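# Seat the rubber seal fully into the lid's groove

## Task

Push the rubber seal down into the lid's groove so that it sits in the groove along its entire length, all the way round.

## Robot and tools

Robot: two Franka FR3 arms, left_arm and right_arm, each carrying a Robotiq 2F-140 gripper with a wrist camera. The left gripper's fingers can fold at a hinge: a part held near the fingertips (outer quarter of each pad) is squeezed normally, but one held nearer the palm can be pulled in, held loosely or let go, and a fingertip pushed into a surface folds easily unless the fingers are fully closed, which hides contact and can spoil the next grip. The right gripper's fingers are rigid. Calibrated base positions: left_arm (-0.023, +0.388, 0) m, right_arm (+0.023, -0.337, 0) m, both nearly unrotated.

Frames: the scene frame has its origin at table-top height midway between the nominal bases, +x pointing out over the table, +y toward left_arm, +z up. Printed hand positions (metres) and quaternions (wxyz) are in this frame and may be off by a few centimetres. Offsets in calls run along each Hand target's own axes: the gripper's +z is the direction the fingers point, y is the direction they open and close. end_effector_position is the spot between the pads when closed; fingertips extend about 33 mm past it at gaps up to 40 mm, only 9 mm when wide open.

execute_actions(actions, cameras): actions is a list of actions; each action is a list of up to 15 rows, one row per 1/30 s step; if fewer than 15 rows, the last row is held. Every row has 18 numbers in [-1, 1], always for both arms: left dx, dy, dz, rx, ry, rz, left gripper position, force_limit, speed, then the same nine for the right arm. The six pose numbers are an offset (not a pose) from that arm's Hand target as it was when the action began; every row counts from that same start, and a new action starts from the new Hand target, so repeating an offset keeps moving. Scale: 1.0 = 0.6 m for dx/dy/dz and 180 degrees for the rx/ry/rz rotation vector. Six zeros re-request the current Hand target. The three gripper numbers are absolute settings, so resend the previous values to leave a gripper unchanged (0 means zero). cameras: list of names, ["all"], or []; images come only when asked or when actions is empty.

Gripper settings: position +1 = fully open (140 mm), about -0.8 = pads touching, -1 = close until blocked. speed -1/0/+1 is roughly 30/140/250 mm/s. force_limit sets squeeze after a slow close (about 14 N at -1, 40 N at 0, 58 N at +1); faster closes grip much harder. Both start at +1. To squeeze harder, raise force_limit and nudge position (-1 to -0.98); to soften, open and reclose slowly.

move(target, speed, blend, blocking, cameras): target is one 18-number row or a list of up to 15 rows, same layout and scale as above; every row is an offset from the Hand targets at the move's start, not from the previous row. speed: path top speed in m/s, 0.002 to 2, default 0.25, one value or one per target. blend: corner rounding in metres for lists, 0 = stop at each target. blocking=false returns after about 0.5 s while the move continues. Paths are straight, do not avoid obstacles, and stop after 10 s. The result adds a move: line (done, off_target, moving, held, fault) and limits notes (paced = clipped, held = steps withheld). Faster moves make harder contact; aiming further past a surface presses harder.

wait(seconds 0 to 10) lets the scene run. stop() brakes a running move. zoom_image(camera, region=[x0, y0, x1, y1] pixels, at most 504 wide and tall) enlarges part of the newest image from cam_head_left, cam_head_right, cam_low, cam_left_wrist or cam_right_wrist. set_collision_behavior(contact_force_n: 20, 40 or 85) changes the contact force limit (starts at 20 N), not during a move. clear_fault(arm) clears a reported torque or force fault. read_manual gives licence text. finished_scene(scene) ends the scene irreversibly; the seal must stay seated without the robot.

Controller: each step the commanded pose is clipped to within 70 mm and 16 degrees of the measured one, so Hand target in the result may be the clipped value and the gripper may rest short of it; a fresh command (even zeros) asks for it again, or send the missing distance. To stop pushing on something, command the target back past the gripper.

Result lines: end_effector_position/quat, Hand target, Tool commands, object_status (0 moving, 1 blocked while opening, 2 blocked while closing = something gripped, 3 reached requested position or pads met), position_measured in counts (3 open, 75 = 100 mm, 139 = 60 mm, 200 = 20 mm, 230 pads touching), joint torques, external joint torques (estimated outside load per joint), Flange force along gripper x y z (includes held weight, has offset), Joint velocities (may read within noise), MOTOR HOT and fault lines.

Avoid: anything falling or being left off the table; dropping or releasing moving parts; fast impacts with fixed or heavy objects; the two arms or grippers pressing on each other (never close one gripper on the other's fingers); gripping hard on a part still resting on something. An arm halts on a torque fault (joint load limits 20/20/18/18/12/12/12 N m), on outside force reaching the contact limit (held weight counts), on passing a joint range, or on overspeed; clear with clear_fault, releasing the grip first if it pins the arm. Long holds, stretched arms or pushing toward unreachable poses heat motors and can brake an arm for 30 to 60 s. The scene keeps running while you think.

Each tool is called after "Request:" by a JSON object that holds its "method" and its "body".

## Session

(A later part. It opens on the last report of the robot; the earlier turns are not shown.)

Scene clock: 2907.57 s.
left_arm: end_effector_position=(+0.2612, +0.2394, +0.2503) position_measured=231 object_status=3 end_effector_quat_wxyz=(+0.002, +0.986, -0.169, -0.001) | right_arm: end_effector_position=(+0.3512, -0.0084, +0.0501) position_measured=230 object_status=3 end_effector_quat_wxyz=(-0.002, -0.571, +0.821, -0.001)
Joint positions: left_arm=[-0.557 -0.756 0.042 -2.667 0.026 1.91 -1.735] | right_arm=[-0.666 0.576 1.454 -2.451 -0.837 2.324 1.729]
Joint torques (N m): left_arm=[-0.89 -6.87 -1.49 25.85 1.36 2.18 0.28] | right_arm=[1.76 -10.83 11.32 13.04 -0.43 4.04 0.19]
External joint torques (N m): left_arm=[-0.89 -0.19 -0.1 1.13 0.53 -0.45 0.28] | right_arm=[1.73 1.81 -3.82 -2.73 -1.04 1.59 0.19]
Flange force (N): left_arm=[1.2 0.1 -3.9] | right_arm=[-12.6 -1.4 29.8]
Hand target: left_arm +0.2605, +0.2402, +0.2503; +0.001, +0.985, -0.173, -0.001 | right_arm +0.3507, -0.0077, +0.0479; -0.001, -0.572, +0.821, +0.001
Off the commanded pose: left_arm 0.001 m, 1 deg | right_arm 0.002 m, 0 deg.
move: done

Request:
{"method": "move", "body": {"target": [[0,0,0,0,0,0,-1,-1,-1, 0,0,-0.0235,0,0,0,-1,-1,-1],[0,0,0,0,0,0,-1,-1,-1, -0.1185,-0.1907,-0.0235,0,0,-0.5,-1,-1,-1]], "speed": [0.05,0.35], "blend": [0.001,0], "cameras": ["cam_right_wrist"]}}

Request:
{"method": "zoom_image", "body": {"camera": "cam_right_wrist", "region": [290, 0, 470, 220]}}

Scene clock: 2926.47 s.
left_arm: end_effector_position=(+0.2612, +0.2394, +0.2503) position_measured=231 object_status=3 end_effector_quat_wxyz=(+0.002, +0.986, -0.169, -0.001) | right_arm: end_effector_position=(+0.4824, +0.0195, +0.0618) position_measured=230 object_status=3 end_effector_quat_wxyz=(-0.001, +0.984, -0.179, -0.002)
Joint positions: left_arm=[-0.557 -0.756 0.042 -2.667 0.026 1.91 -1.735] | right_arm=[-0.513 1.13 1.448 -2 -1.203 1.854 0.154]
Joint velocities: left_arm=[within noise] | right_arm=[0 0 0.001 0 -0.001 0 -0.006]
Joint torques (N m): left_arm=[-0.86 -6.85 -1.47 25.88 1.34 2.16 0.27] | right_arm=[-0.26 -28.73 29.63 9.74 0.6 2.43 -0.11]
External joint torques (N m): left_arm=[-0.87 -0.17 -0.11 1.12 0.51 -0.47 0.26] | right_arm=[-0.26 -0.42 0.76 -0.02 -0.13 -0.16 -0.11]
Flange force (N): left_arm=[1.2 0.2 -3.9] | right_arm=[-0.3 1.7 -2.0]
Hand target: left_arm +0.2605, +0.2402, +0.2503; +0.001, +0.985, -0.173, -0.001 | right_arm +0.4827, +0.0193, +0.0617; +0.000, +0.984, -0.176, -0.001
Off the commanded pose: left_arm 0.001 m, 1 deg | right_arm 0.000 m, 0 deg.
move: done
camera_calibration:
cam_right_wrist: T_world_to_cam=[[-0.337111, -0.941371, -0.0133063, 0.193326], [-0.889195, 0.313719, 0.333035, 0.411533], [-0.309335, 0.124101, -0.942821, 0.348198], [0, 0, 0, 1]] pos_world=[0.538815, 0.00967376, 0.193806]
Images, in order (width x height): cam_right_wrist 672x504.

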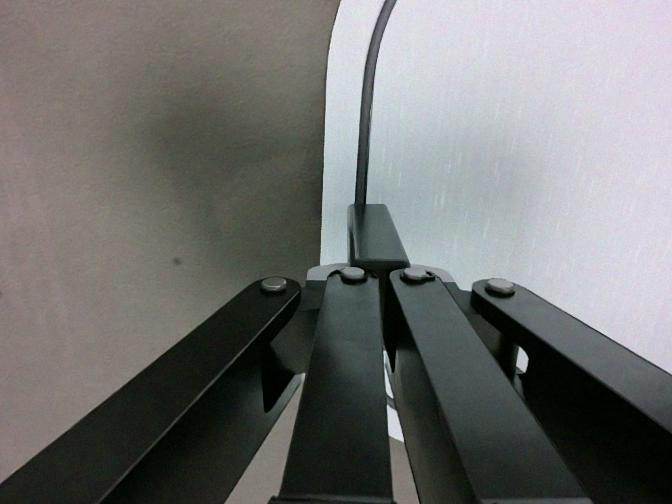

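Scaled by 2.291 from the camera's 672x504 image, which has a finer 960x720 frame.

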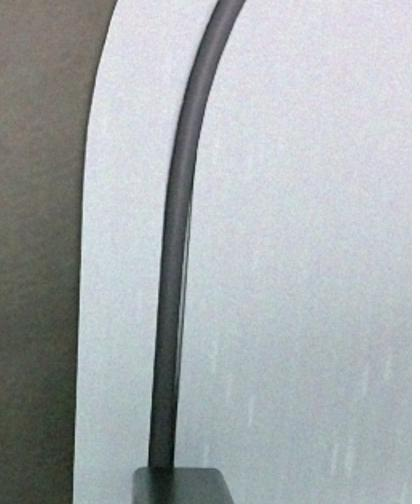

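Request:
{"method": "move", "body": {"target": [[0,0,0,0,0,0,-1,-1,-1, 0.0233,0,0.0062,0,0,0,-1,-1,-1],[0,0,0,0,0,0,-1,-1,-1, 0.0233,0,0.0245,0,0,0,-1,-1,-1],[0,0,0,0,0,0,-1,-1,-1, 0.0233,0,0.0062,0,0,0,-1,-1,-1],[0,0,0,0,0,0,-1,-1,-1, 0.0467,0,0.0062,0,0,0,-1,-1,-1],[0,0,0,0,0,0,-1,-1,-1, 0.0467,0,0.0245,0,0,0,-1,-1,-1],[0,0,0,0,0,0,-1,-1,-1, 0.0467,0,0.0062,0,0,0,-1,-1,-1],[0,0,0,0,0,0,-1,-1,-1, 0.0700,0,0.0062,0,0,0,-1,-1,-1],[0,0,0,0,0,0,-1,-1,-1, 0.0700,0,0.0245,0,0,0,-1,-1,-1]], "speed": [0.1,0.012,0.05,0.05,0.012,0.05,0.05,0.012], "blend": [0.001,0,0.001,0.001,0,0.001,0.001,0]}}

Scene clock: 2941.20 s.
left_arm: end_effector_position=(+0.2612, +0.2394, +0.2503) position_measured=231 object_status=3 end_effector_quat_wxyz=(+0.002, +0.986, -0.169, -0.001) | right_arm: end_effector_position=(+0.5217, +0.0040, +0.0504) position_measured=230 object_status=3 end_effector_quat_wxyz=(+0.001, +0.984, -0.179, -0.002)
Joint positions: left_arm=[-0.557 -0.756 0.042 -2.667 0.026 1.91 -1.735] | right_arm=[-0.501 1.159 1.408 -1.912 -1.22 1.846 0.074]
Joint torques (N m): left_arm=[-0.87 -6.81 -1.48 25.83 1.35 2.17 0.25] | right_arm=[0.29 -29.44 27.08 8.97 -0.4 3.42 -0.14]
External joint torques (N m): left_arm=[-0.82 -0.17 -0.05 1.15 0.52 -0.44 0.25] | right_arm=[0.25 1.67 -2.4 -0.45 -1.13 0.83 -0.14]
Flange force (N): left_arm=[1.4 0.0 -3.9] | right_arm=[0.9 -1.5 8.4]
Hand target: left_arm +0.2605, +0.2402, +0.2503; +0.001, +0.985, -0.173, -0.001 | right_arm +0.5221, +0.0047, +0.0469; +0.000, +0.984, -0.176, -0.001
Off the commanded pose: left_arm 0.001 m, 1 deg | right_arm 0.004 m, 0 deg.
move: off_target (right_arm)

Request:
{"method": "move", "body": {"target": [[0,0,0,0,0,0,-1,-1,-1, 0,0,-0.0185,0,0,0,-1,-1,-1],[0,0,0,0,0,0,-1,-1,-1, 0.0458,0.0033,-0.0185,0,0,0.0872,-1,-1,-1],[0,0,0,0,0,0,-1,-1,-1, 0.0458,0.0033,0.0007,0,0,0.0872,-1,-1,-1],[0,0,0,0,0,0,-1,-1,-1, 0.0458,0.0020,-0.0185,0,0,0.0872,-1,-1,-1],[0,0,0,0,0,0,-1,-1,-1, 0.0690,0.0133,-0.0185,0,0,0.1706,-1,-1,-1],[0,0,0,0,0,0,-1,-1,-1, 0.0690,0.0133,0.0007,0,0,0.1706,-1,-1,-1],[0,0,0,0,0,0,-1,-1,-1, 0.0690,0.0120,-0.0185,0,0,0.1706,-1,-1,-1]], "speed": [0.05,0.25,0.012,0.05,0.25,0.012,0.05], "blend": [0.001,0.001,0,0.001,0.001,0,0], "cameras": ["cam_right_wrist"]}}

Request:
{"method": "zoom_image", "body": {"camera": "cam_right_wrist", "region": [290, 0, 500, 220]}}

Scene clock: 2966.27 s.
left_arm: end_effector_position=(+0.2612, +0.2394, +0.2503) position_measured=231 object_status=3 end_effector_quat_wxyz=(+0.002, +0.986, -0.169, -0.001) | right_arm: end_effector_position=(+0.5584, -0.0149, +0.0575) position_measured=230 object_status=3 end_effector_quat_wxyz=(-0.001, +0.904, -0.428, +0.000)
Joint positions: left_arm=[-0.557 -0.756 0.042 -2.667 0.026 1.91 -1.735] | right_arm=[-0.493 1.087 1.347 -1.841 -1.141 1.892 0.493]
Joint velocities: left_arm=[within noise] | right_arm=[0 0 0 -0.001 0.002 -0.004 0.001]
Joint torques (N m): left_arm=[-0.89 -6.86 -1.49 25.88 1.36 2.15 0.25] | right_arm=[-0.95 -33.77 29.26 11.24 0.91 2.31 0.13]
External joint torques (N m): left_arm=[-0.9 -0.16 -0.14 1.17 0.52 -0.47 0.25] | right_arm=[-0.89 -0.85 1 -0.07 0.2 -0.24 0.13]
Flange force (N): left_arm=[1.4 0.3 -4.0] | right_arm=[0.5 4.7 -3.5]
Hand target: left_arm +0.2605, +0.2402, +0.2503; +0.001, +0.985, -0.173, -0.001 | right_arm +0.5585, -0.0164, +0.0579; +0.000, +0.903, -0.430, -0.001
Off the commanded pose: left_arm 0.001 m, 1 deg | right_arm 0.002 m, 0 deg.
move: done
camera_calibration:
cam_right_wrist: T_world_to_cam=[[-0.76318, -0.64604, -0.0137397, 0.428851], [-0.613155, 0.717293, 0.330956, 0.34325], [-0.203955, 0.261004, -0.943546, 0.315217], [0, 0, 0, 1]] pos_world=[0.602046, -0.0514285, 0.189714]
Images, in order (width x height): cam_right_wrist 672x504.

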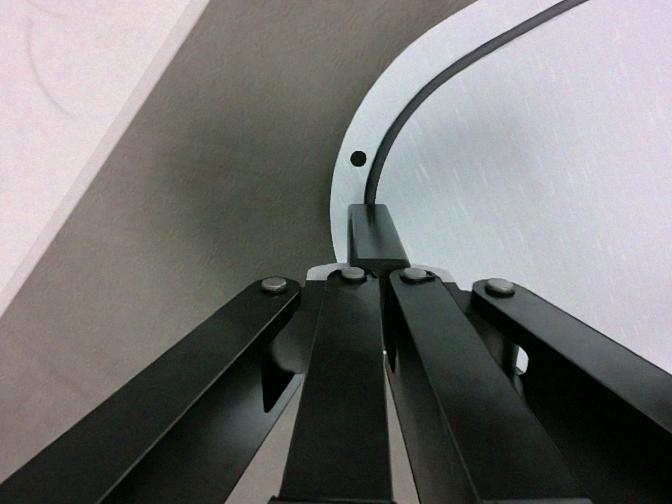

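Scaled by 2.291 from the camera's 672x504 image, which has a finer 960x720 frame.

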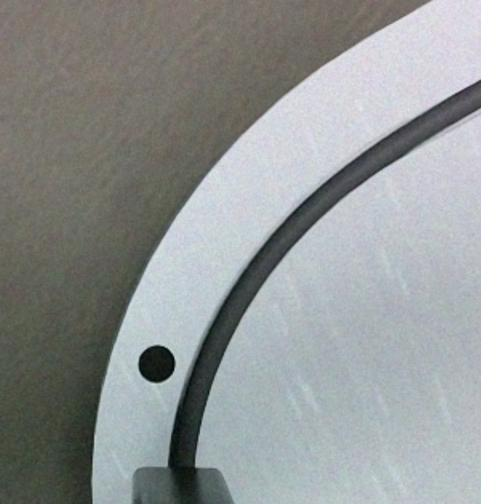

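Request:
{"method": "move", "body": {"target": [[0,0,0,0,0,0,-1,-1,-1, 0.0252,0.0058,0,0,0,0.0833,-1,-1,-1],[0,0,0,0,0,0,-1,-1,-1, 0.0252,0.0058,0.0190,0,0,0.0833,-1,-1,-1],[0,0,0,0,0,0,-1,-1,-1, 0.0252,0.0045,0,0,0,0.0833,-1,-1,-1],[0,0,0,0,0,0,-1,-1,-1, 0.0488,0.0155,0,0,0,0.1667,-1,-1,-1],[0,0,0,0,0,0,-1,-1,-1, 0.0488,0.0155,0.0190,0,0,0.1667,-1,-1,-1],[0,0,0,0,0,0,-1,-1,-1, 0.0488,0.0142,0,0,0,0.1667,-1,-1,-1],[0,0,0,0,0,0,-1,-1,-1, 0.0689,0.0311,0,0,0,0.25,-1,-1,-1],[0,0,0,0,0,0,-1,-1,-1, 0.0689,0.0311,0.0190,0,0,0.25,-1,-1,-1]], "speed": [0.25,0.012,0.05,0.25,0.012,0.05,0.25,0.012], "blend": [0.001,0,0.001,0.001,0,0.001,0.001,0]}}

Scene clock: 2999.50 s.
left_arm: end_effector_position=(+0.2612, +0.2394, +0.2503) position_measured=231 object_status=3 end_effector_quat_wxyz=(+0.002, +0.986, -0.169, -0.001) | right_arm: end_effector_position=(+0.5719, -0.0615, +0.0509) position_measured=230 object_status=3 end_effector_quat_wxyz=(+0.000, +0.670, -0.742, +0.001)
Joint positions: left_arm=[-0.557 -0.756 0.042 -2.667 0.026 1.91 -1.735] | right_arm=[-0.546 0.934 1.237 -1.897 -1.01 2.026 1.167]
Joint velocities: left_arm=[within noise] | right_arm=[0.001 -0.001 0.002 0 0 0 0.006]
Joint torques (N m): left_arm=[-0.86 -6.84 -1.45 25.9 1.36 2.17 0.23] | right_arm=[1.19 -29.28 22.24 11.43 0.3 3.26 0.33]
External joint torques (N m): left_arm=[-0.85 -0.21 -0.05 1.23 0.53 -0.45 0.23] | right_arm=[1.33 2.73 -2.65 -2.7 -0.39 0.77 0.33]
Flange force (N): left_arm=[1.4 0.1 -4.1] | right_arm=[-1.6 2.5 11.0]
Hand target: left_arm +0.2605, +0.2402, +0.2503; +0.001, +0.985, -0.173, -0.001 | right_arm +0.5699, -0.0602, +0.0464; -0.001, -0.669, +0.743, +0.001
Off the commanded pose: left_arm 0.001 m, 1 deg | right_arm 0.005 m, 0 deg.
move: off_target (right_arm)

Request:
{"method": "move", "body": {"target": [[0,0,0,0,0,0,-1,-1,-1, 0,-0.0020,-0.0192,0,0,0,-1,-1,-1],[0,0,0,0,0,0,-1,-1,-1, 0.0258,0.0033,-0.0192,0,0,0.0833,-1,-1,-1],[0,0,0,0,0,0,-1,-1,-1, 0.0258,0.0033,0,0,0,0.0833,-1,-1,-1],[0,0,0,0,0,0,-1,-1,-1, 0.0258,0.0020,-0.0192,0,0,0.0833,-1,-1,-1],[0,0,0,0,0,0,-1,-1,-1, 0.0475,0.0092,-0.0192,0,0,0.0833,-1,-1,-1],[0,0,0,0,0,0,-1,-1,-1, 0.0475,0.0092,0,0,0,0.0833,-1,-1,-1],[0,0,0,0,0,0,-1,-1,-1, 0.0475,0.0075,-0.0192,0,0,0.0833,-1,-1,-1],[0,0,0,0,0,0,-1,-1,-1, 0.0693,0.0150,-0.0192,0,0,0.0833,-1,-1,-1],[0,0,0,0,0,0,-1,-1,-1, 0.0693,0.0150,0,0,0,0.0833,-1,-1,-1]], "speed": [0.05,0.25,0.012,0.05,0.06,0.012,0.05,0.06,0.012], "blend": [0.001,0.001,0,0.001,0.001,0,0.001,0.001,0]}}

Scene clock: 3017.17 s.
left_arm: end_effector_position=(+0.2612, +0.2394, +0.2503) position_measured=231 object_status=3 end_effector_quat_wxyz=(+0.002, +0.986, -0.169, -0.001) | right_arm: end_effector_position=(+0.5571, -0.1014, +0.0502) position_measured=230 object_status=3 end_effector_quat_wxyz=(-0.001, -0.566, +0.824, +0.000)
Joint positions: left_arm=[-0.557 -0.756 0.042 -2.667 0.026 1.91 -1.735] | right_arm=[-0.661 0.846 1.24 -2.018 -0.962 2.098 1.385]
Joint torques (N m): left_arm=[-0.87 -6.82 -1.47 25.87 1.36 2.16 0.25] | right_arm=[0.47 -25.77 20.02 12.76 -0.16 3.42 0.17]
External joint torques (N m): left_arm=[-0.87 -0.08 -0.11 1.14 0.53 -0.47 0.25] | right_arm=[0.62 2.64 -2.76 -1.99 -0.85 0.98 0.17]
Flange force (N): left_arm=[1.6 0.2 -3.9] | right_arm=[-1.5 0.4 12.5]
Hand target: left_arm +0.2605, +0.2402, +0.2503; +0.001, +0.985, -0.173, -0.001 | right_arm +0.5567, -0.1006, +0.0464; -0.001, -0.567, +0.824, +0.001
Off the commanded pose: left_arm 0.001 m, 1 deg | right_arm 0.004 m, 0 deg.
move: off_target (right_arm)

Request:
{"method": "move", "body": {"target": [[0,0,0,0,0,0,-1,-1,-1, 0,-0.0010,-0.0192,0,0,0,-1,-1,-1],[0,0,0,0,0,0,-1,-1,-1, 0.0222,0,-0.0192,0,0,0,-1,-1,-1],[0,0,0,0,0,0,-1,-1,-1, 0.0222,0,0,0,0,0,-1,-1,-1],[0,0,0,0,0,0,-1,-1,-1, 0.0222,-0.0010,-0.0192,0,0,0,-1,-1,-1],[0,0,0,0,0,0,-1,-1,-1, 0.0447,0,-0.0192,0,0,0,-1,-1,-1],[0,0,0,0,0,0,-1,-1,-1, 0.0447,0,0,0,0,0,-1,-1,-1],[0,0,0,0,0,0,-1,-1,-1, 0.0447,-0.0010,-0.0192,0,0,0,-1,-1,-1],[0,0,0,0,0,0,-1,-1,-1, 0.0705,0.0033,-0.0192,0,0,0.0833,-1,-1,-1],[0,0,0,0,0,0,-1,-1,-1, 0.0705,0.0033,0.0005,0,0,0.0833,-1,-1,-1],[0,0,0,0,0,0,-1,-1,-1, 0.0705,0.0020,-0.0192,0,0,0.0833,-1,-1,-1]], "speed": [0.05,0.06,0.012,0.05,0.06,0.012,0.05,0.25,0.012,0.05], "blend": [0.001,0.001,0,0.001,0.001,0,0.001,0.001,0,0], "cameras": ["cam_right_wrist"]}}

Request:
{"method": "zoom_image", "body": {"camera": "cam_right_wrist", "region": [290, 0, 500, 220]}}

Scene clock: 3038.53 s.
left_arm: end_effector_position=(+0.2612, +0.2394, +0.2503) position_measured=231 object_status=3 end_effector_quat_wxyz=(+0.002, +0.986, -0.169, -0.001) | right_arm: end_effector_position=(+0.5407, -0.1388, +0.0577) position_measured=230 object_status=3 end_effector_quat_wxyz=(+0.001, -0.454, +0.891, +0.000)
Joint positions: left_arm=[-0.557 -0.756 0.042 -2.667 0.026 1.91 -1.735] | right_arm=[-0.796 0.746 1.276 -2.137 -0.901 2.167 1.585]
Joint velocities: left_arm=[within noise] | right_arm=[-0.002 0 0.001 0 0 -0.005 0.003]
Joint torques (N m): left_arm=[-0.88 -6.87 -1.52 25.86 1.36 2.16 0.27] | right_arm=[-0.69 -24.51 21.97 15.46 0.83 2.23 -0.16]
External joint torques (N m): left_arm=[-0.86 -0.23 -0.14 1.24 0.53 -0.44 0.27] | right_arm=[-0.66 -0.39 1.47 -0.19 0.15 -0.23 -0.16]
Flange force (N): left_arm=[1.3 0.1 -4.2] | right_arm=[5.8 1.9 -5.9]
Hand target: left_arm +0.2605, +0.2402, +0.2503; +0.001, +0.985, -0.173, -0.001 | right_arm +0.5404, -0.1397, +0.0580; -0.001, -0.454, +0.891, +0.001
Off the commanded pose: left_arm 0.001 m, 1 deg | right_arm 0.001 m, 0 deg.
move: done
camera_calibration:
cam_right_wrist: T_world_to_cam=[[-0.818461, 0.574442, -0.0117593, 0.534542], [0.538975, 0.774696, 0.330684, -0.193691], [0.199069, 0.264314, -0.943668, 0.12661], [0, 0, 0, 1]] pos_world=[0.516692, -0.190477, 0.189814]
Images, in order (width x height): cam_right_wrist 672x504.

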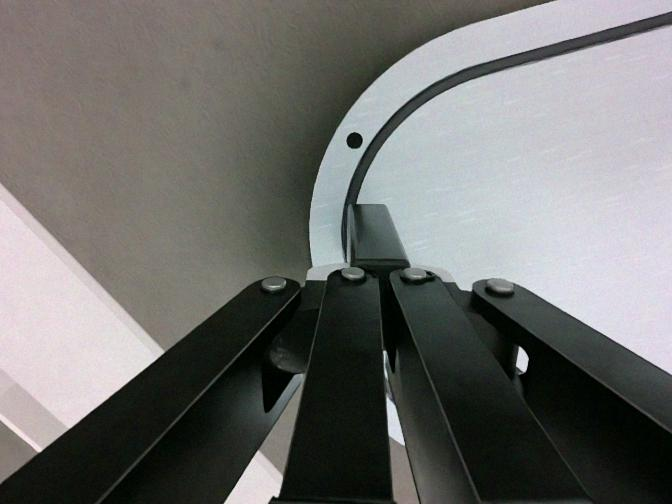

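Scaled by 2.291 from the camera's 672x504 image, which has a finer 960x720 frame.

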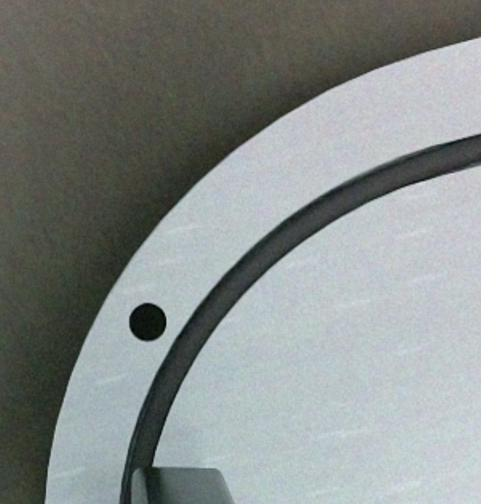

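Request:
{"method": "move", "body": {"target": [[0,0,0,0,0,0,-1,-1,-1, 0.0258,-0.0087,0,0,0,0.095,-1,-1,-1],[0,0,0,0,0,0,-1,-1,-1, 0.0258,-0.0087,0.0183,0,0,0.095,-1,-1,-1],[0,0,0,0,0,0,-1,-1,-1, 0.0258,-0.0095,0,0,0,0.095,-1,-1,-1],[0,0,0,0,0,0,-1,-1,-1, 0,-0.0120,0,0,0,0.012,-1,-1,-1],[0,0,0,0,0,0,-1,-1,-1, 0,-0.0120,0.0187,0,0,0.012,-1,-1,-1],[0,0,0,0,0,0,-1,-1,-1, 0,-0.0130,0,0,0,0.012,-1,-1,-1],[0,0,0,0,0,0,-1,-1,-1, -0.0258,-0.0097,0,0,0,-0.07,-1,-1,-1],[0,0,0,0,0,0,-1,-1,-1, -0.0258,-0.0097,0.0190,0,0,-0.07,-1,-1,-1]], "speed": [0.25,0.012,0.05,0.25,0.012,0.05,0.25,0.012], "blend": [0.001,0,0.001,0.001,0,0.001,0.001,0]}}

Scene clock: 3072.53 s.
left_arm: end_effector_position=(+0.2612, +0.2394, +0.2503) position_measured=231 object_status=3 end_effector_quat_wxyz=(+0.002, +0.986, -0.169, -0.001) | right_arm: end_effector_position=(+0.5542, -0.1304, +0.0506) position_measured=230 object_status=3 end_effector_quat_wxyz=(-0.001, -0.546, +0.837, +0.000)
Joint positions: left_arm=[-0.557 -0.756 0.042 -2.667 0.026 1.91 -1.735] | right_arm=[-0.752 0.837 1.271 -2.07 -0.972 2.108 1.403]
Joint velocities: left_arm=[within noise] | right_arm=[0.002 0 -0.001 0.002 -0.002 -0.001 -0.004]
Joint torques (N m): left_arm=[-0.89 -6.8 -1.47 25.85 1.36 2.16 0.23] | right_arm=[1.44 -23.62 19.07 13.37 -0.49 3.43 -0.18]
External joint torques (N m): left_arm=[-0.85 -0.08 -0.07 1.09 0.53 -0.47 0.23] | right_arm=[1.4 3.04 -3.66 -1.14 -1.18 0.97 -0.18]
Flange force (N): left_arm=[1.5 0.1 -3.8] | right_arm=[-7.8 -4.7 16.5]
Hand target: left_arm +0.2605, +0.2402, +0.2503; +0.001, +0.985, -0.173, -0.001 | right_arm +0.5542, -0.1306, +0.0465; -0.001, -0.549, +0.836, +0.001
Off the commanded pose: left_arm 0.001 m, 1 deg | right_arm 0.004 m, 0 deg.
move: off_target (right_arm)

Request:
{"method": "move", "body": {"target": [[0,0,0,0,0,0,-1,-1,-1, 0,-0.0010,-0.0192,0,0,0,-1,-1,-1],[0,0,0,0,0,0,-1,-1,-1, -0.0222,0.0010,-0.0192,0,0,-0.014,-1,-1,-1],[0,0,0,0,0,0,-1,-1,-1, -0.0222,0.0010,0.0003,0,0,-0.014,-1,-1,-1],[0,0,0,0,0,0,-1,-1,-1, -0.0222,0,-0.0192,0,0,-0.014,-1,-1,-1],[0,0,0,0,0,0,-1,-1,-1, -0.0443,0.0020,-0.0192,0,0,-0.014,-1,-1,-1],[0,0,0,0,0,0,-1,-1,-1, -0.0443,0.0020,0.0003,0,0,-0.014,-1,-1,-1],[0,0,0,0,0,0,-1,-1,-1, -0.0443,0.0010,-0.0192,0,0,-0.014,-1,-1,-1],[0,0,0,0,0,0,-1,-1,-1, -0.0665,0.0028,-0.0192,0,0,-0.014,-1,-1,-1],[0,0,0,0,0,0,-1,-1,-1, -0.0665,0.0028,0.0003,0,0,-0.014,-1,-1,-1],[0,0,0,0,0,0,-1,-1,-1, -0.0665,0.0020,-0.0192,0,0,-0.014,-1,-1,-1]], "speed": [0.05,0.06,0.012,0.05,0.06,0.012,0.05,0.06,0.012,0.05], "blend": [0.001,0.001,0,0.001,0.001,0,0.001,0.001,0,0], "cameras": ["cam_right_wrist"]}}

Request:
{"method": "zoom_image", "body": {"camera": "cam_right_wrist", "region": [290, 0, 500, 220]}}

Scene clock: 3092.20 s.
left_arm: end_effector_position=(+0.2612, +0.2394, +0.2503) position_measured=231 object_status=3 end_effector_quat_wxyz=(+0.002, +0.986, -0.169, -0.001) | right_arm: end_effector_position=(+0.5692, -0.0925, +0.0577) position_measured=230 object_status=3 end_effector_quat_wxyz=(+0.001, -0.567, +0.823, +0.000)
Joint positions: left_arm=[-0.557 -0.756 0.042 -2.667 0.026 1.91 -1.735] | right_arm=[-0.631 0.871 1.244 -1.963 -0.965 2.065 1.377]
Joint velocities: left_arm=[within noise] | right_arm=[-0.002 0.001 0 -0.001 0 -0.004 0]
Joint torques (N m): left_arm=[-0.88 -6.84 -1.47 25.83 1.35 2.16 0.26] | right_arm=[-1.12 -30.2 24.83 14.69 0.85 2.26 -0.14]
External joint torques (N m): left_arm=[-0.86 -0.11 -0.07 1.04 0.52 -0.47 0.26] | right_arm=[-1.09 -0.51 1.28 -0.03 0.15 -0.2 -0.14]
Flange force (N): left_arm=[1.3 0.1 -3.7] | right_arm=[5.4 2.5 -4.8]
Hand target: left_arm +0.2605, +0.2402, +0.2503; +0.001, +0.985, -0.173, -0.001 | right_arm +0.5690, -0.0935, +0.0580; -0.001, -0.567, +0.823, +0.001
Off the commanded pose: left_arm 0.001 m, 1 deg | right_arm 0.001 m, 0 deg.
move: done
camera_calibration:
cam_right_wrist: T_world_to_cam=[[-0.94022, 0.340358, -0.0119076, 0.578856], [0.317514, 0.888688, 0.330785, -0.10835], [0.123168, 0.30723, -0.943631, 0.155866], [0, 0, 0, 1]] pos_world=[0.559457, -0.148616, 0.189814]
Images, in order (width x height): cam_right_wrist 672x504.

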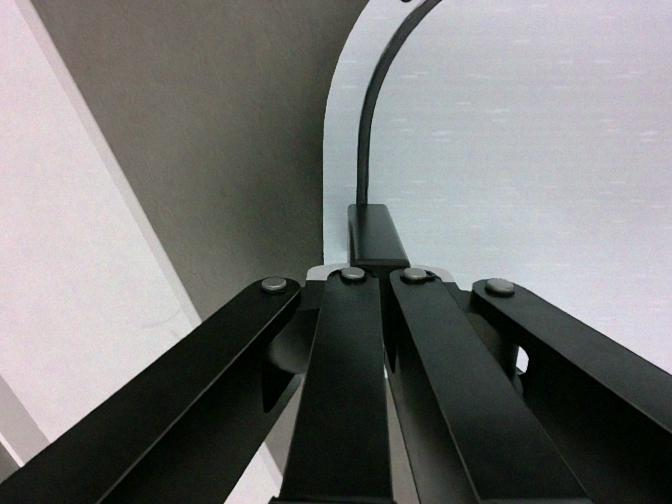

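Scaled by 2.291 from the camera's 672x504 image, which has a finer 960x720 frame.

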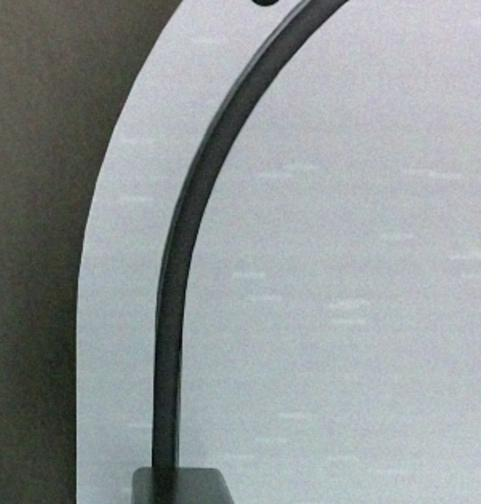

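Request:
{"method": "move", "body": {"target": [[0,0,0,0,0,0,-1,-1,-1, 0.0100,0.1300,-0.0533,0,0,0.25,-1,-1,-1],[0,0,0,0,0,0,-1,-1,-1, 0.0225,0.2693,-0.0533,0,0,0.494,-1,-1,-1]], "speed": [0.3,0.3], "blend": [0.01,0], "cameras": ["cam_right_wrist"]}}

Request:
{"method": "zoom_image", "body": {"camera": "cam_right_wrist", "region": [150, 20, 360, 230]}}

Request:
{"method": "zoom_image", "body": {"camera": "cam_right_wrist", "region": [380, 20, 590, 230]}}

Scene clock: 3107.73 s.
left_arm: end_effector_position=(+0.2612, +0.2394, +0.2503) position_measured=231 object_status=3 end_effector_quat_wxyz=(+0.002, +0.986, -0.169, -0.001) | right_arm: end_effector_position=(+0.4133, -0.0485, +0.0908) position_measured=230 object_status=3 end_effector_quat_wxyz=(-0.001, +0.167, +0.986, -0.001)
Joint positions: left_arm=[-0.557 -0.756 0.042 -2.667 0.026 1.91 -1.735] | right_arm=[-0.686 0.058 1.362 -2.422 -0.086 2.43 2.606]
Joint velocities: left_arm=[within noise] | right_arm=[0 -0.002 -0.002 -0.001 0.003 0.001 0.005]
Joint torques (N m): left_arm=[-0.88 -6.84 -1.47 25.88 1.36 2.16 0.24] | right_arm=[-0.59 -6.78 2.27 20.27 0.77 2.71 0.29]
External joint torques (N m): left_arm=[-0.88 -0.05 -0.09 1.06 0.52 -0.48 0.24] | right_arm=[-0.58 -0.57 0.62 -0.67 0.17 0.24 0.29]
Flange force (N): left_arm=[1.5 0.2 -3.8] | right_arm=[0.0 0.0 0.0]
Hand target: left_arm +0.2605, +0.2402, +0.2503; +0.001, +0.985, -0.173, -0.001 | right_arm +0.4132, -0.0486, +0.0904; -0.001, +0.172, +0.985, +0.000
Off the commanded pose: left_arm 0.001 m, 1 deg | right_arm 0.000 m, 1 deg.
move: done
camera_calibration:
cam_right_wrist: T_world_to_cam=[[0.314199, 0.949263, -0.013388, -0.0711141], [0.898464, -0.292771, 0.327182, -0.405946], [0.306663, -0.114829, -0.944866, 0.0965863], [0, 0, 0, 1]] pos_world=[0.357452, -0.0402522, 0.223128]
Images, in order (width x height): cam_right_wrist 672x504.

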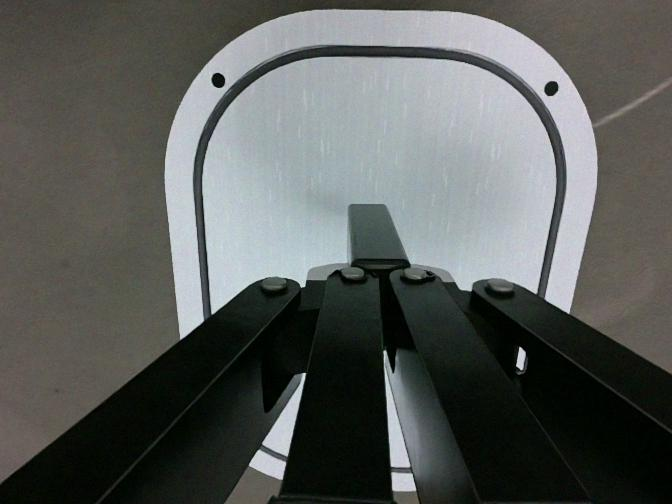

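Scaled by 2.400 from the camera's 672x504 image, which has a finer 960x720 frame.

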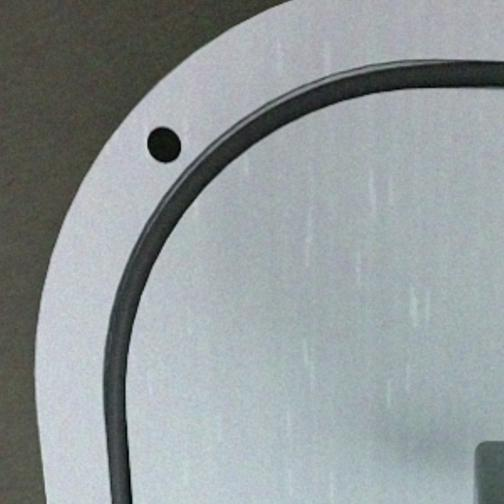

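Scaled by 2.400 from the camera's 672x504 image, which has a finer 960x720 frame.

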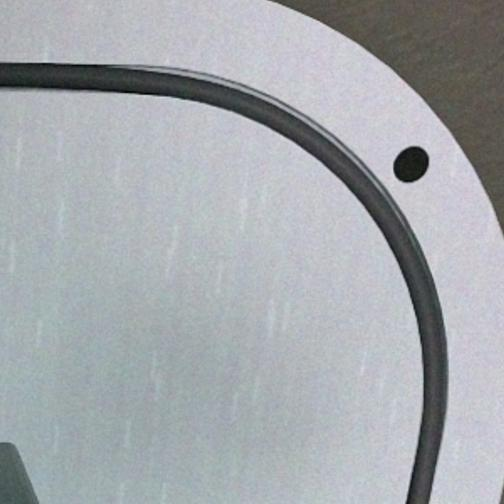

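Request:
{"method": "move", "body": {"target": [[0,0,0,0,0,0,-1,-1,-1,0,0,-0.15,0,0,0,-1,-1,-1]], "speed": 0.12, "cameras": ["cam_right_wrist"]}}

Scene clock: 3183.30 s.
left_arm: end_effector_position=(+0.2612, +0.2394, +0.2503) position_measured=231 object_status=3 end_effector_quat_wxyz=(+0.002, +0.986, -0.169, -0.001) | right_arm: end_effector_position=(+0.4150, -0.0481, +0.1816) position_measured=230 object_status=3 end_effector_quat_wxyz=(+0.001, +0.175, +0.985, +0.001)
Joint positions: left_arm=[-0.557 -0.756 0.042 -2.667 0.026 1.91 -1.735] | right_arm=[-0.441 -0.296 1.079 -2.323 0.315 2.159 2.321]
Joint velocities: left_arm=[within noise] | right_arm=[0.001 0 0.001 0 0 -0.001 -0.007]
Joint torques (N m): left_arm=[-0.89 -6.83 -1.51 25.86 1.35 2.16 0.28] | right_arm=[-0.21 -5.66 -7.62 22.43 0.61 2.34 -0.14]
External joint torques (N m): left_arm=[-0.93 -0.15 -0.18 1.19 0.52 -0.45 0.28] | right_arm=[-0.2 0.48 0.24 -0.46 -0.14 -0.12 -0.14]
Flange force (N): left_arm=[1.4 0.3 -4.0] | right_arm=[-1.7 1.5 1.9]
Hand target: left_arm +0.2605, +0.2402, +0.2503; +0.001, +0.985, -0.173, -0.001 | right_arm +0.4134, -0.0487, +0.1804; -0.001, +0.172, +0.985, +0.000
Off the commanded pose: left_arm 0.001 m, 1 deg | right_arm 0.002 m, 0 deg.
move: done
camera_calibration:
cam_right_wrist: T_world_to_cam=[[0.328549, 0.944437, -0.009653, -0.0776697], [0.892319, -0.307037, 0.330899, -0.435836], [0.30955, -0.11733, -0.943617, 0.180417], [0, 0, 0, 1]] pos_world=[0.358575, -0.0392951, 0.313712]
Images, in order (width x height): cam_right_wrist 672x504.

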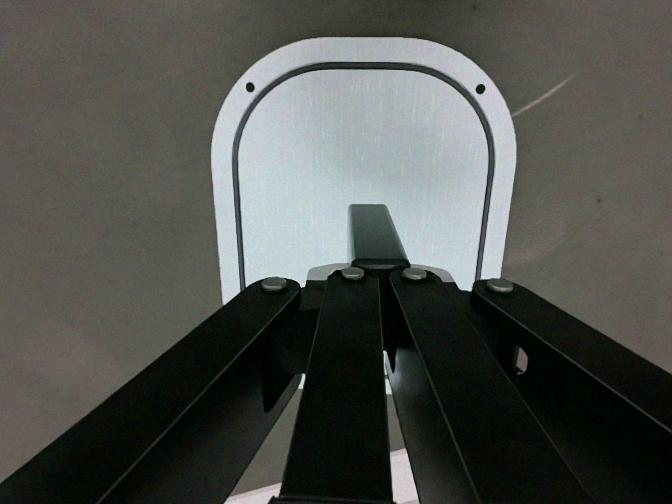

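Request:
{"method": "zoom_image", "body": {"camera": "cam_right_wrist", "region": [205, 40, 365, 160]}}

Request:
{"method": "zoom_image", "body": {"camera": "cam_right_wrist", "region": [365, 40, 525, 160]}}

Scaled by 3.150 from the camera's 672x504 image, which has a finer 960x720 frame.

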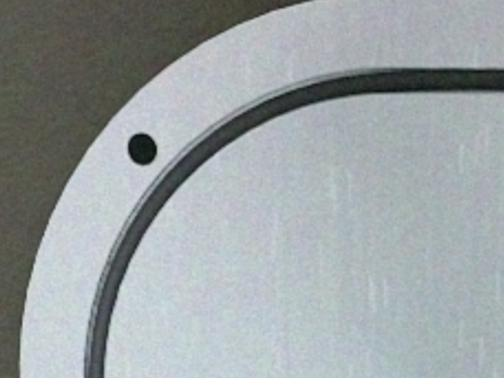

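Scaled by 3.150 from the camera's 672x504 image, which has a finer 960x720 frame.

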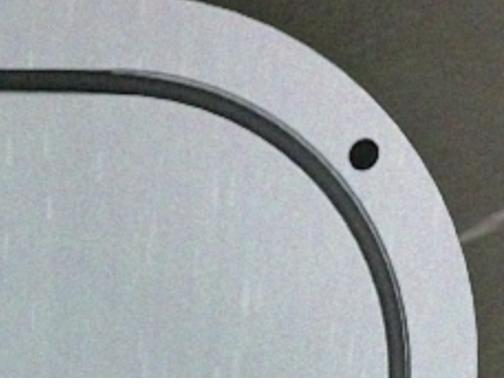

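Request:
{"method": "zoom_image", "body": {"camera": "cam_right_wrist", "region": [205, 150, 305, 290]}}

Request:
{"method": "zoom_image", "body": {"camera": "cam_right_wrist", "region": [425, 150, 525, 290]}}

Scaled by 3.600 from the camera's 672x504 image, which has a finer 960x720 frame.

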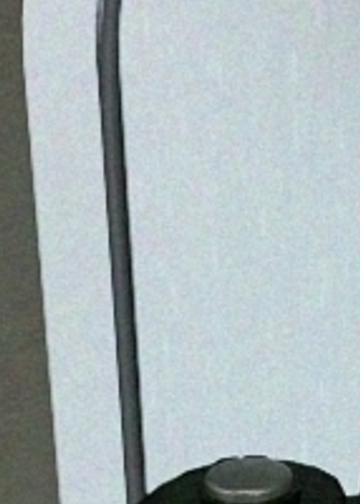

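Scaled by 3.600 from the camera's 672x504 image, which has a finer 960x720 frame.

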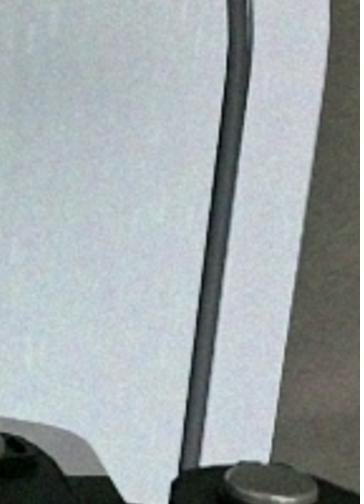

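Request:
{"method": "move", "body": {"target": [[0,0,0,0,0,0,-1,-1,-1,-0.054,0,0,0,0,-0.5,-1,-1,-1],[0,0,0,0,0,0,-1,-1,-1,-0.1083,0,0,0,0,-1.0,-1,-1,-1]], "speed": [0.35,0.35], "blend": [0.02,0], "cameras": ["cam_right_wrist"]}}

Scene clock: 3226.40 s.
left_arm: end_effector_position=(+0.2612, +0.2394, +0.2503) position_measured=231 object_status=3 end_effector_quat_wxyz=(+0.002, +0.986, -0.169, -0.001) | right_arm: end_effector_position=(+0.4746, -0.0707, +0.1803) position_measured=230 object_status=3 end_effector_quat_wxyz=(+0.001, +0.985, -0.173, -0.001)
Joint positions: left_arm=[-0.557 -0.756 0.042 -2.667 0.026 1.91 -1.735] | right_arm=[-0.03 -0.028 0.603 -2.202 0.019 2.175 -0.703]
Joint velocities: left_arm=[within noise] | right_arm=[0.001 0 -0.001 -0.001 -0.001 -0.001 -0.007]
Joint torques (N m): left_arm=[-0.91 -6.8 -1.49 25.86 1.35 2.17 0.26] | right_arm=[-0.59 -25.68 -0.21 23.26 0.8 2.87 -0.16]
External joint torques (N m): left_arm=[-0.89 -0.19 -0.12 1.19 0.52 -0.45 0.26] | right_arm=[-0.54 -0.93 0.36 -0.54 0.15 0.23 -0.16]
Flange force (N): left_arm=[1.3 0.2 -4.0] | right_arm=[-3.4 4.7 -0.3]
Hand target: left_arm +0.2605, +0.2402, +0.2503; +0.001, +0.985, -0.173, -0.001 | right_arm +0.4746, -0.0707, +0.1803; +0.000, +0.985, -0.172, -0.001
Off the commanded pose: left_arm 0.001 m, 1 deg | right_arm 0.000 m, 0 deg.
move: done
camera_calibration:
cam_right_wrist: T_world_to_cam=[[-0.32569, -0.945432, -0.0091567, 0.100874], [-0.892992, 0.304415, 0.331506, 0.394897], [-0.310629, 0.116145, -0.943409, 0.468829], [0, 0, 0, 1]] pos_world=[0.531125, -0.0792951, 0.31231]
Images, in order (width x height): cam_right_wrist 672x504.

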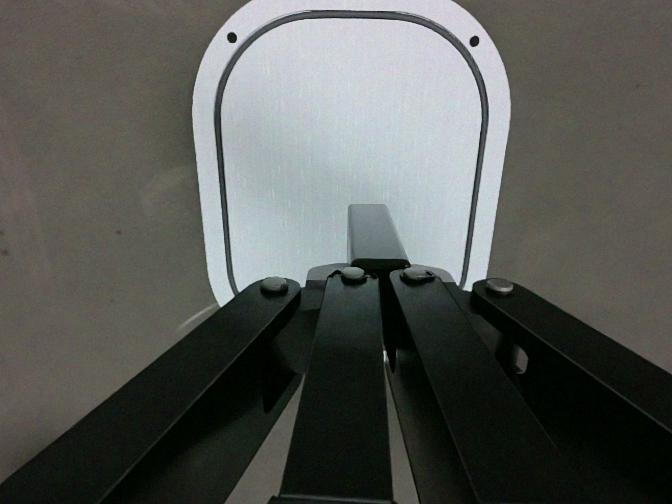

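Request:
{"method": "zoom_image", "body": {"camera": "cam_right_wrist", "region": [190, 0, 350, 150]}}

Request:
{"method": "zoom_image", "body": {"camera": "cam_right_wrist", "region": [350, 0, 510, 150]}}

Scaled by 3.150 from the camera's 672x504 image, which has a finer 960x720 frame.

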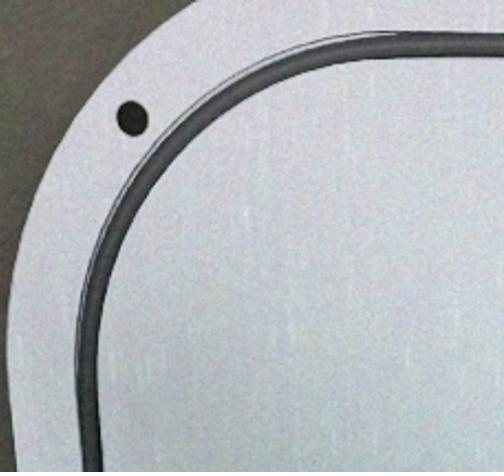

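Scaled by 3.150 from the camera's 672x504 image, which has a finer 960x720 frame.

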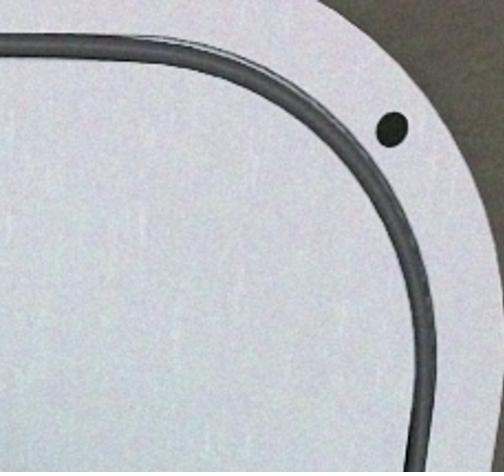

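Request:
{"method": "wait", "body": {"seconds": 0.1, "cameras": ["cam_low", "cam_high"]}}

Scene clock: 3253.77 s.
left_arm: end_effector_position=(+0.2612, +0.2394, +0.2503) position_measured=231 object_status=3 end_effector_quat_wxyz=(+0.002, +0.986, -0.169, -0.001) | right_arm: end_effector_position=(+0.4746, -0.0707, +0.1803) position_measured=230 object_status=3 end_effector_quat_wxyz=(+0.001, +0.985, -0.172, -0.001)
Joint positions: left_arm=[-0.557 -0.756 0.042 -2.667 0.026 1.91 -1.735] | right_arm=[-0.03 -0.028 0.603 -2.202 0.019 2.175 -0.705]
Joint torques (N m): left_arm=[-0.9 -6.86 -1.5 25.88 1.35 2.15 0.26] | right_arm=[-0.59 -25.65 -0.22 23.26 0.8 2.88 -0.15]
External joint torques (N m): left_arm=[-0.89 -0.21 -0.12 1.21 0.51 -0.46 0.25] | right_arm=[-0.62 -0.87 0.28 -0.62 0.15 0.23 -0.15]
Flange force (N): left_arm=[1.3 0.2 -4.1] | right_arm=[-3.3 4.9 -0.1]
Hand target: left_arm +0.2605, +0.2402, +0.2503; +0.001, +0.985, -0.173, -0.001 | right_arm +0.4746, -0.0707, +0.1803; +0.000, +0.985, -0.172, -0.001
Tool commands: left_gripper/position=-1.0 left_gripper/force_limit=-1.0 left_gripper/speed=-1.0 right_gripper/position=-1.0 right_gripper/force_limit=-1.0 right_gripper/speed=-1.0
Off the commanded pose: left_arm 0.001 m, 1 deg | right_arm 0.000 m, 0 deg.
wait: 0.10 s; at rest from the start
Images, in order (width x height): cam_high 672x504, cam_low 672x504.

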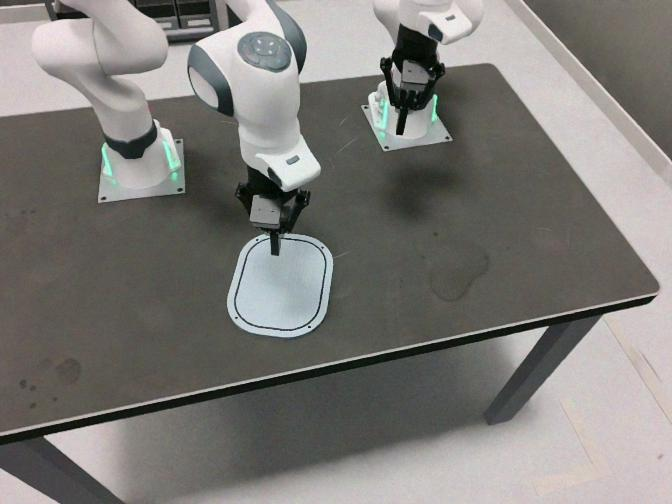

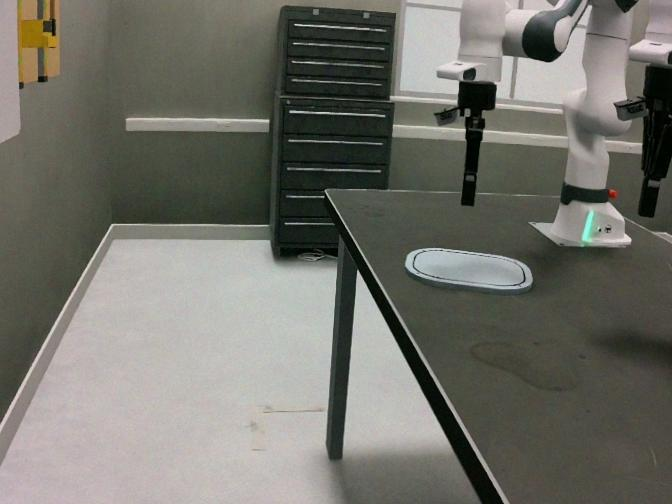

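Request:
{"method": "zoom_image", "body": {"camera": "cam_low", "region": [395, 230, 545, 310]}}

Request:
{"method": "zoom_image", "body": {"camera": "cam_high", "region": [215, 220, 350, 345]}}

Scaled by 3.360 from the camera's 672x504 image, which has a finer 960x720 frame.

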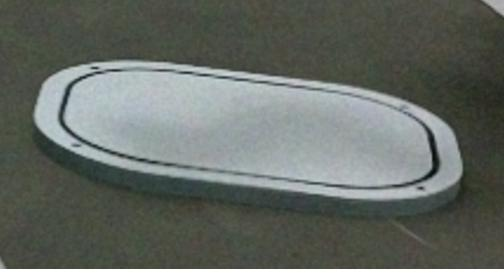

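Scaled by 3.733 from the camera's 672x504 image, which has a finer 960x720 frame.

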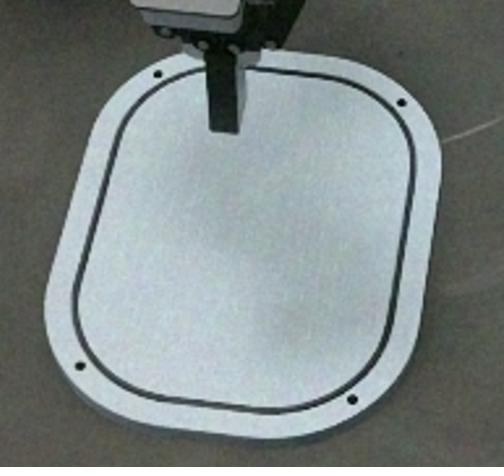

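Request:
{"method": "finished_scene", "body": {"scene": 2}}

The scene is finished: the task was done.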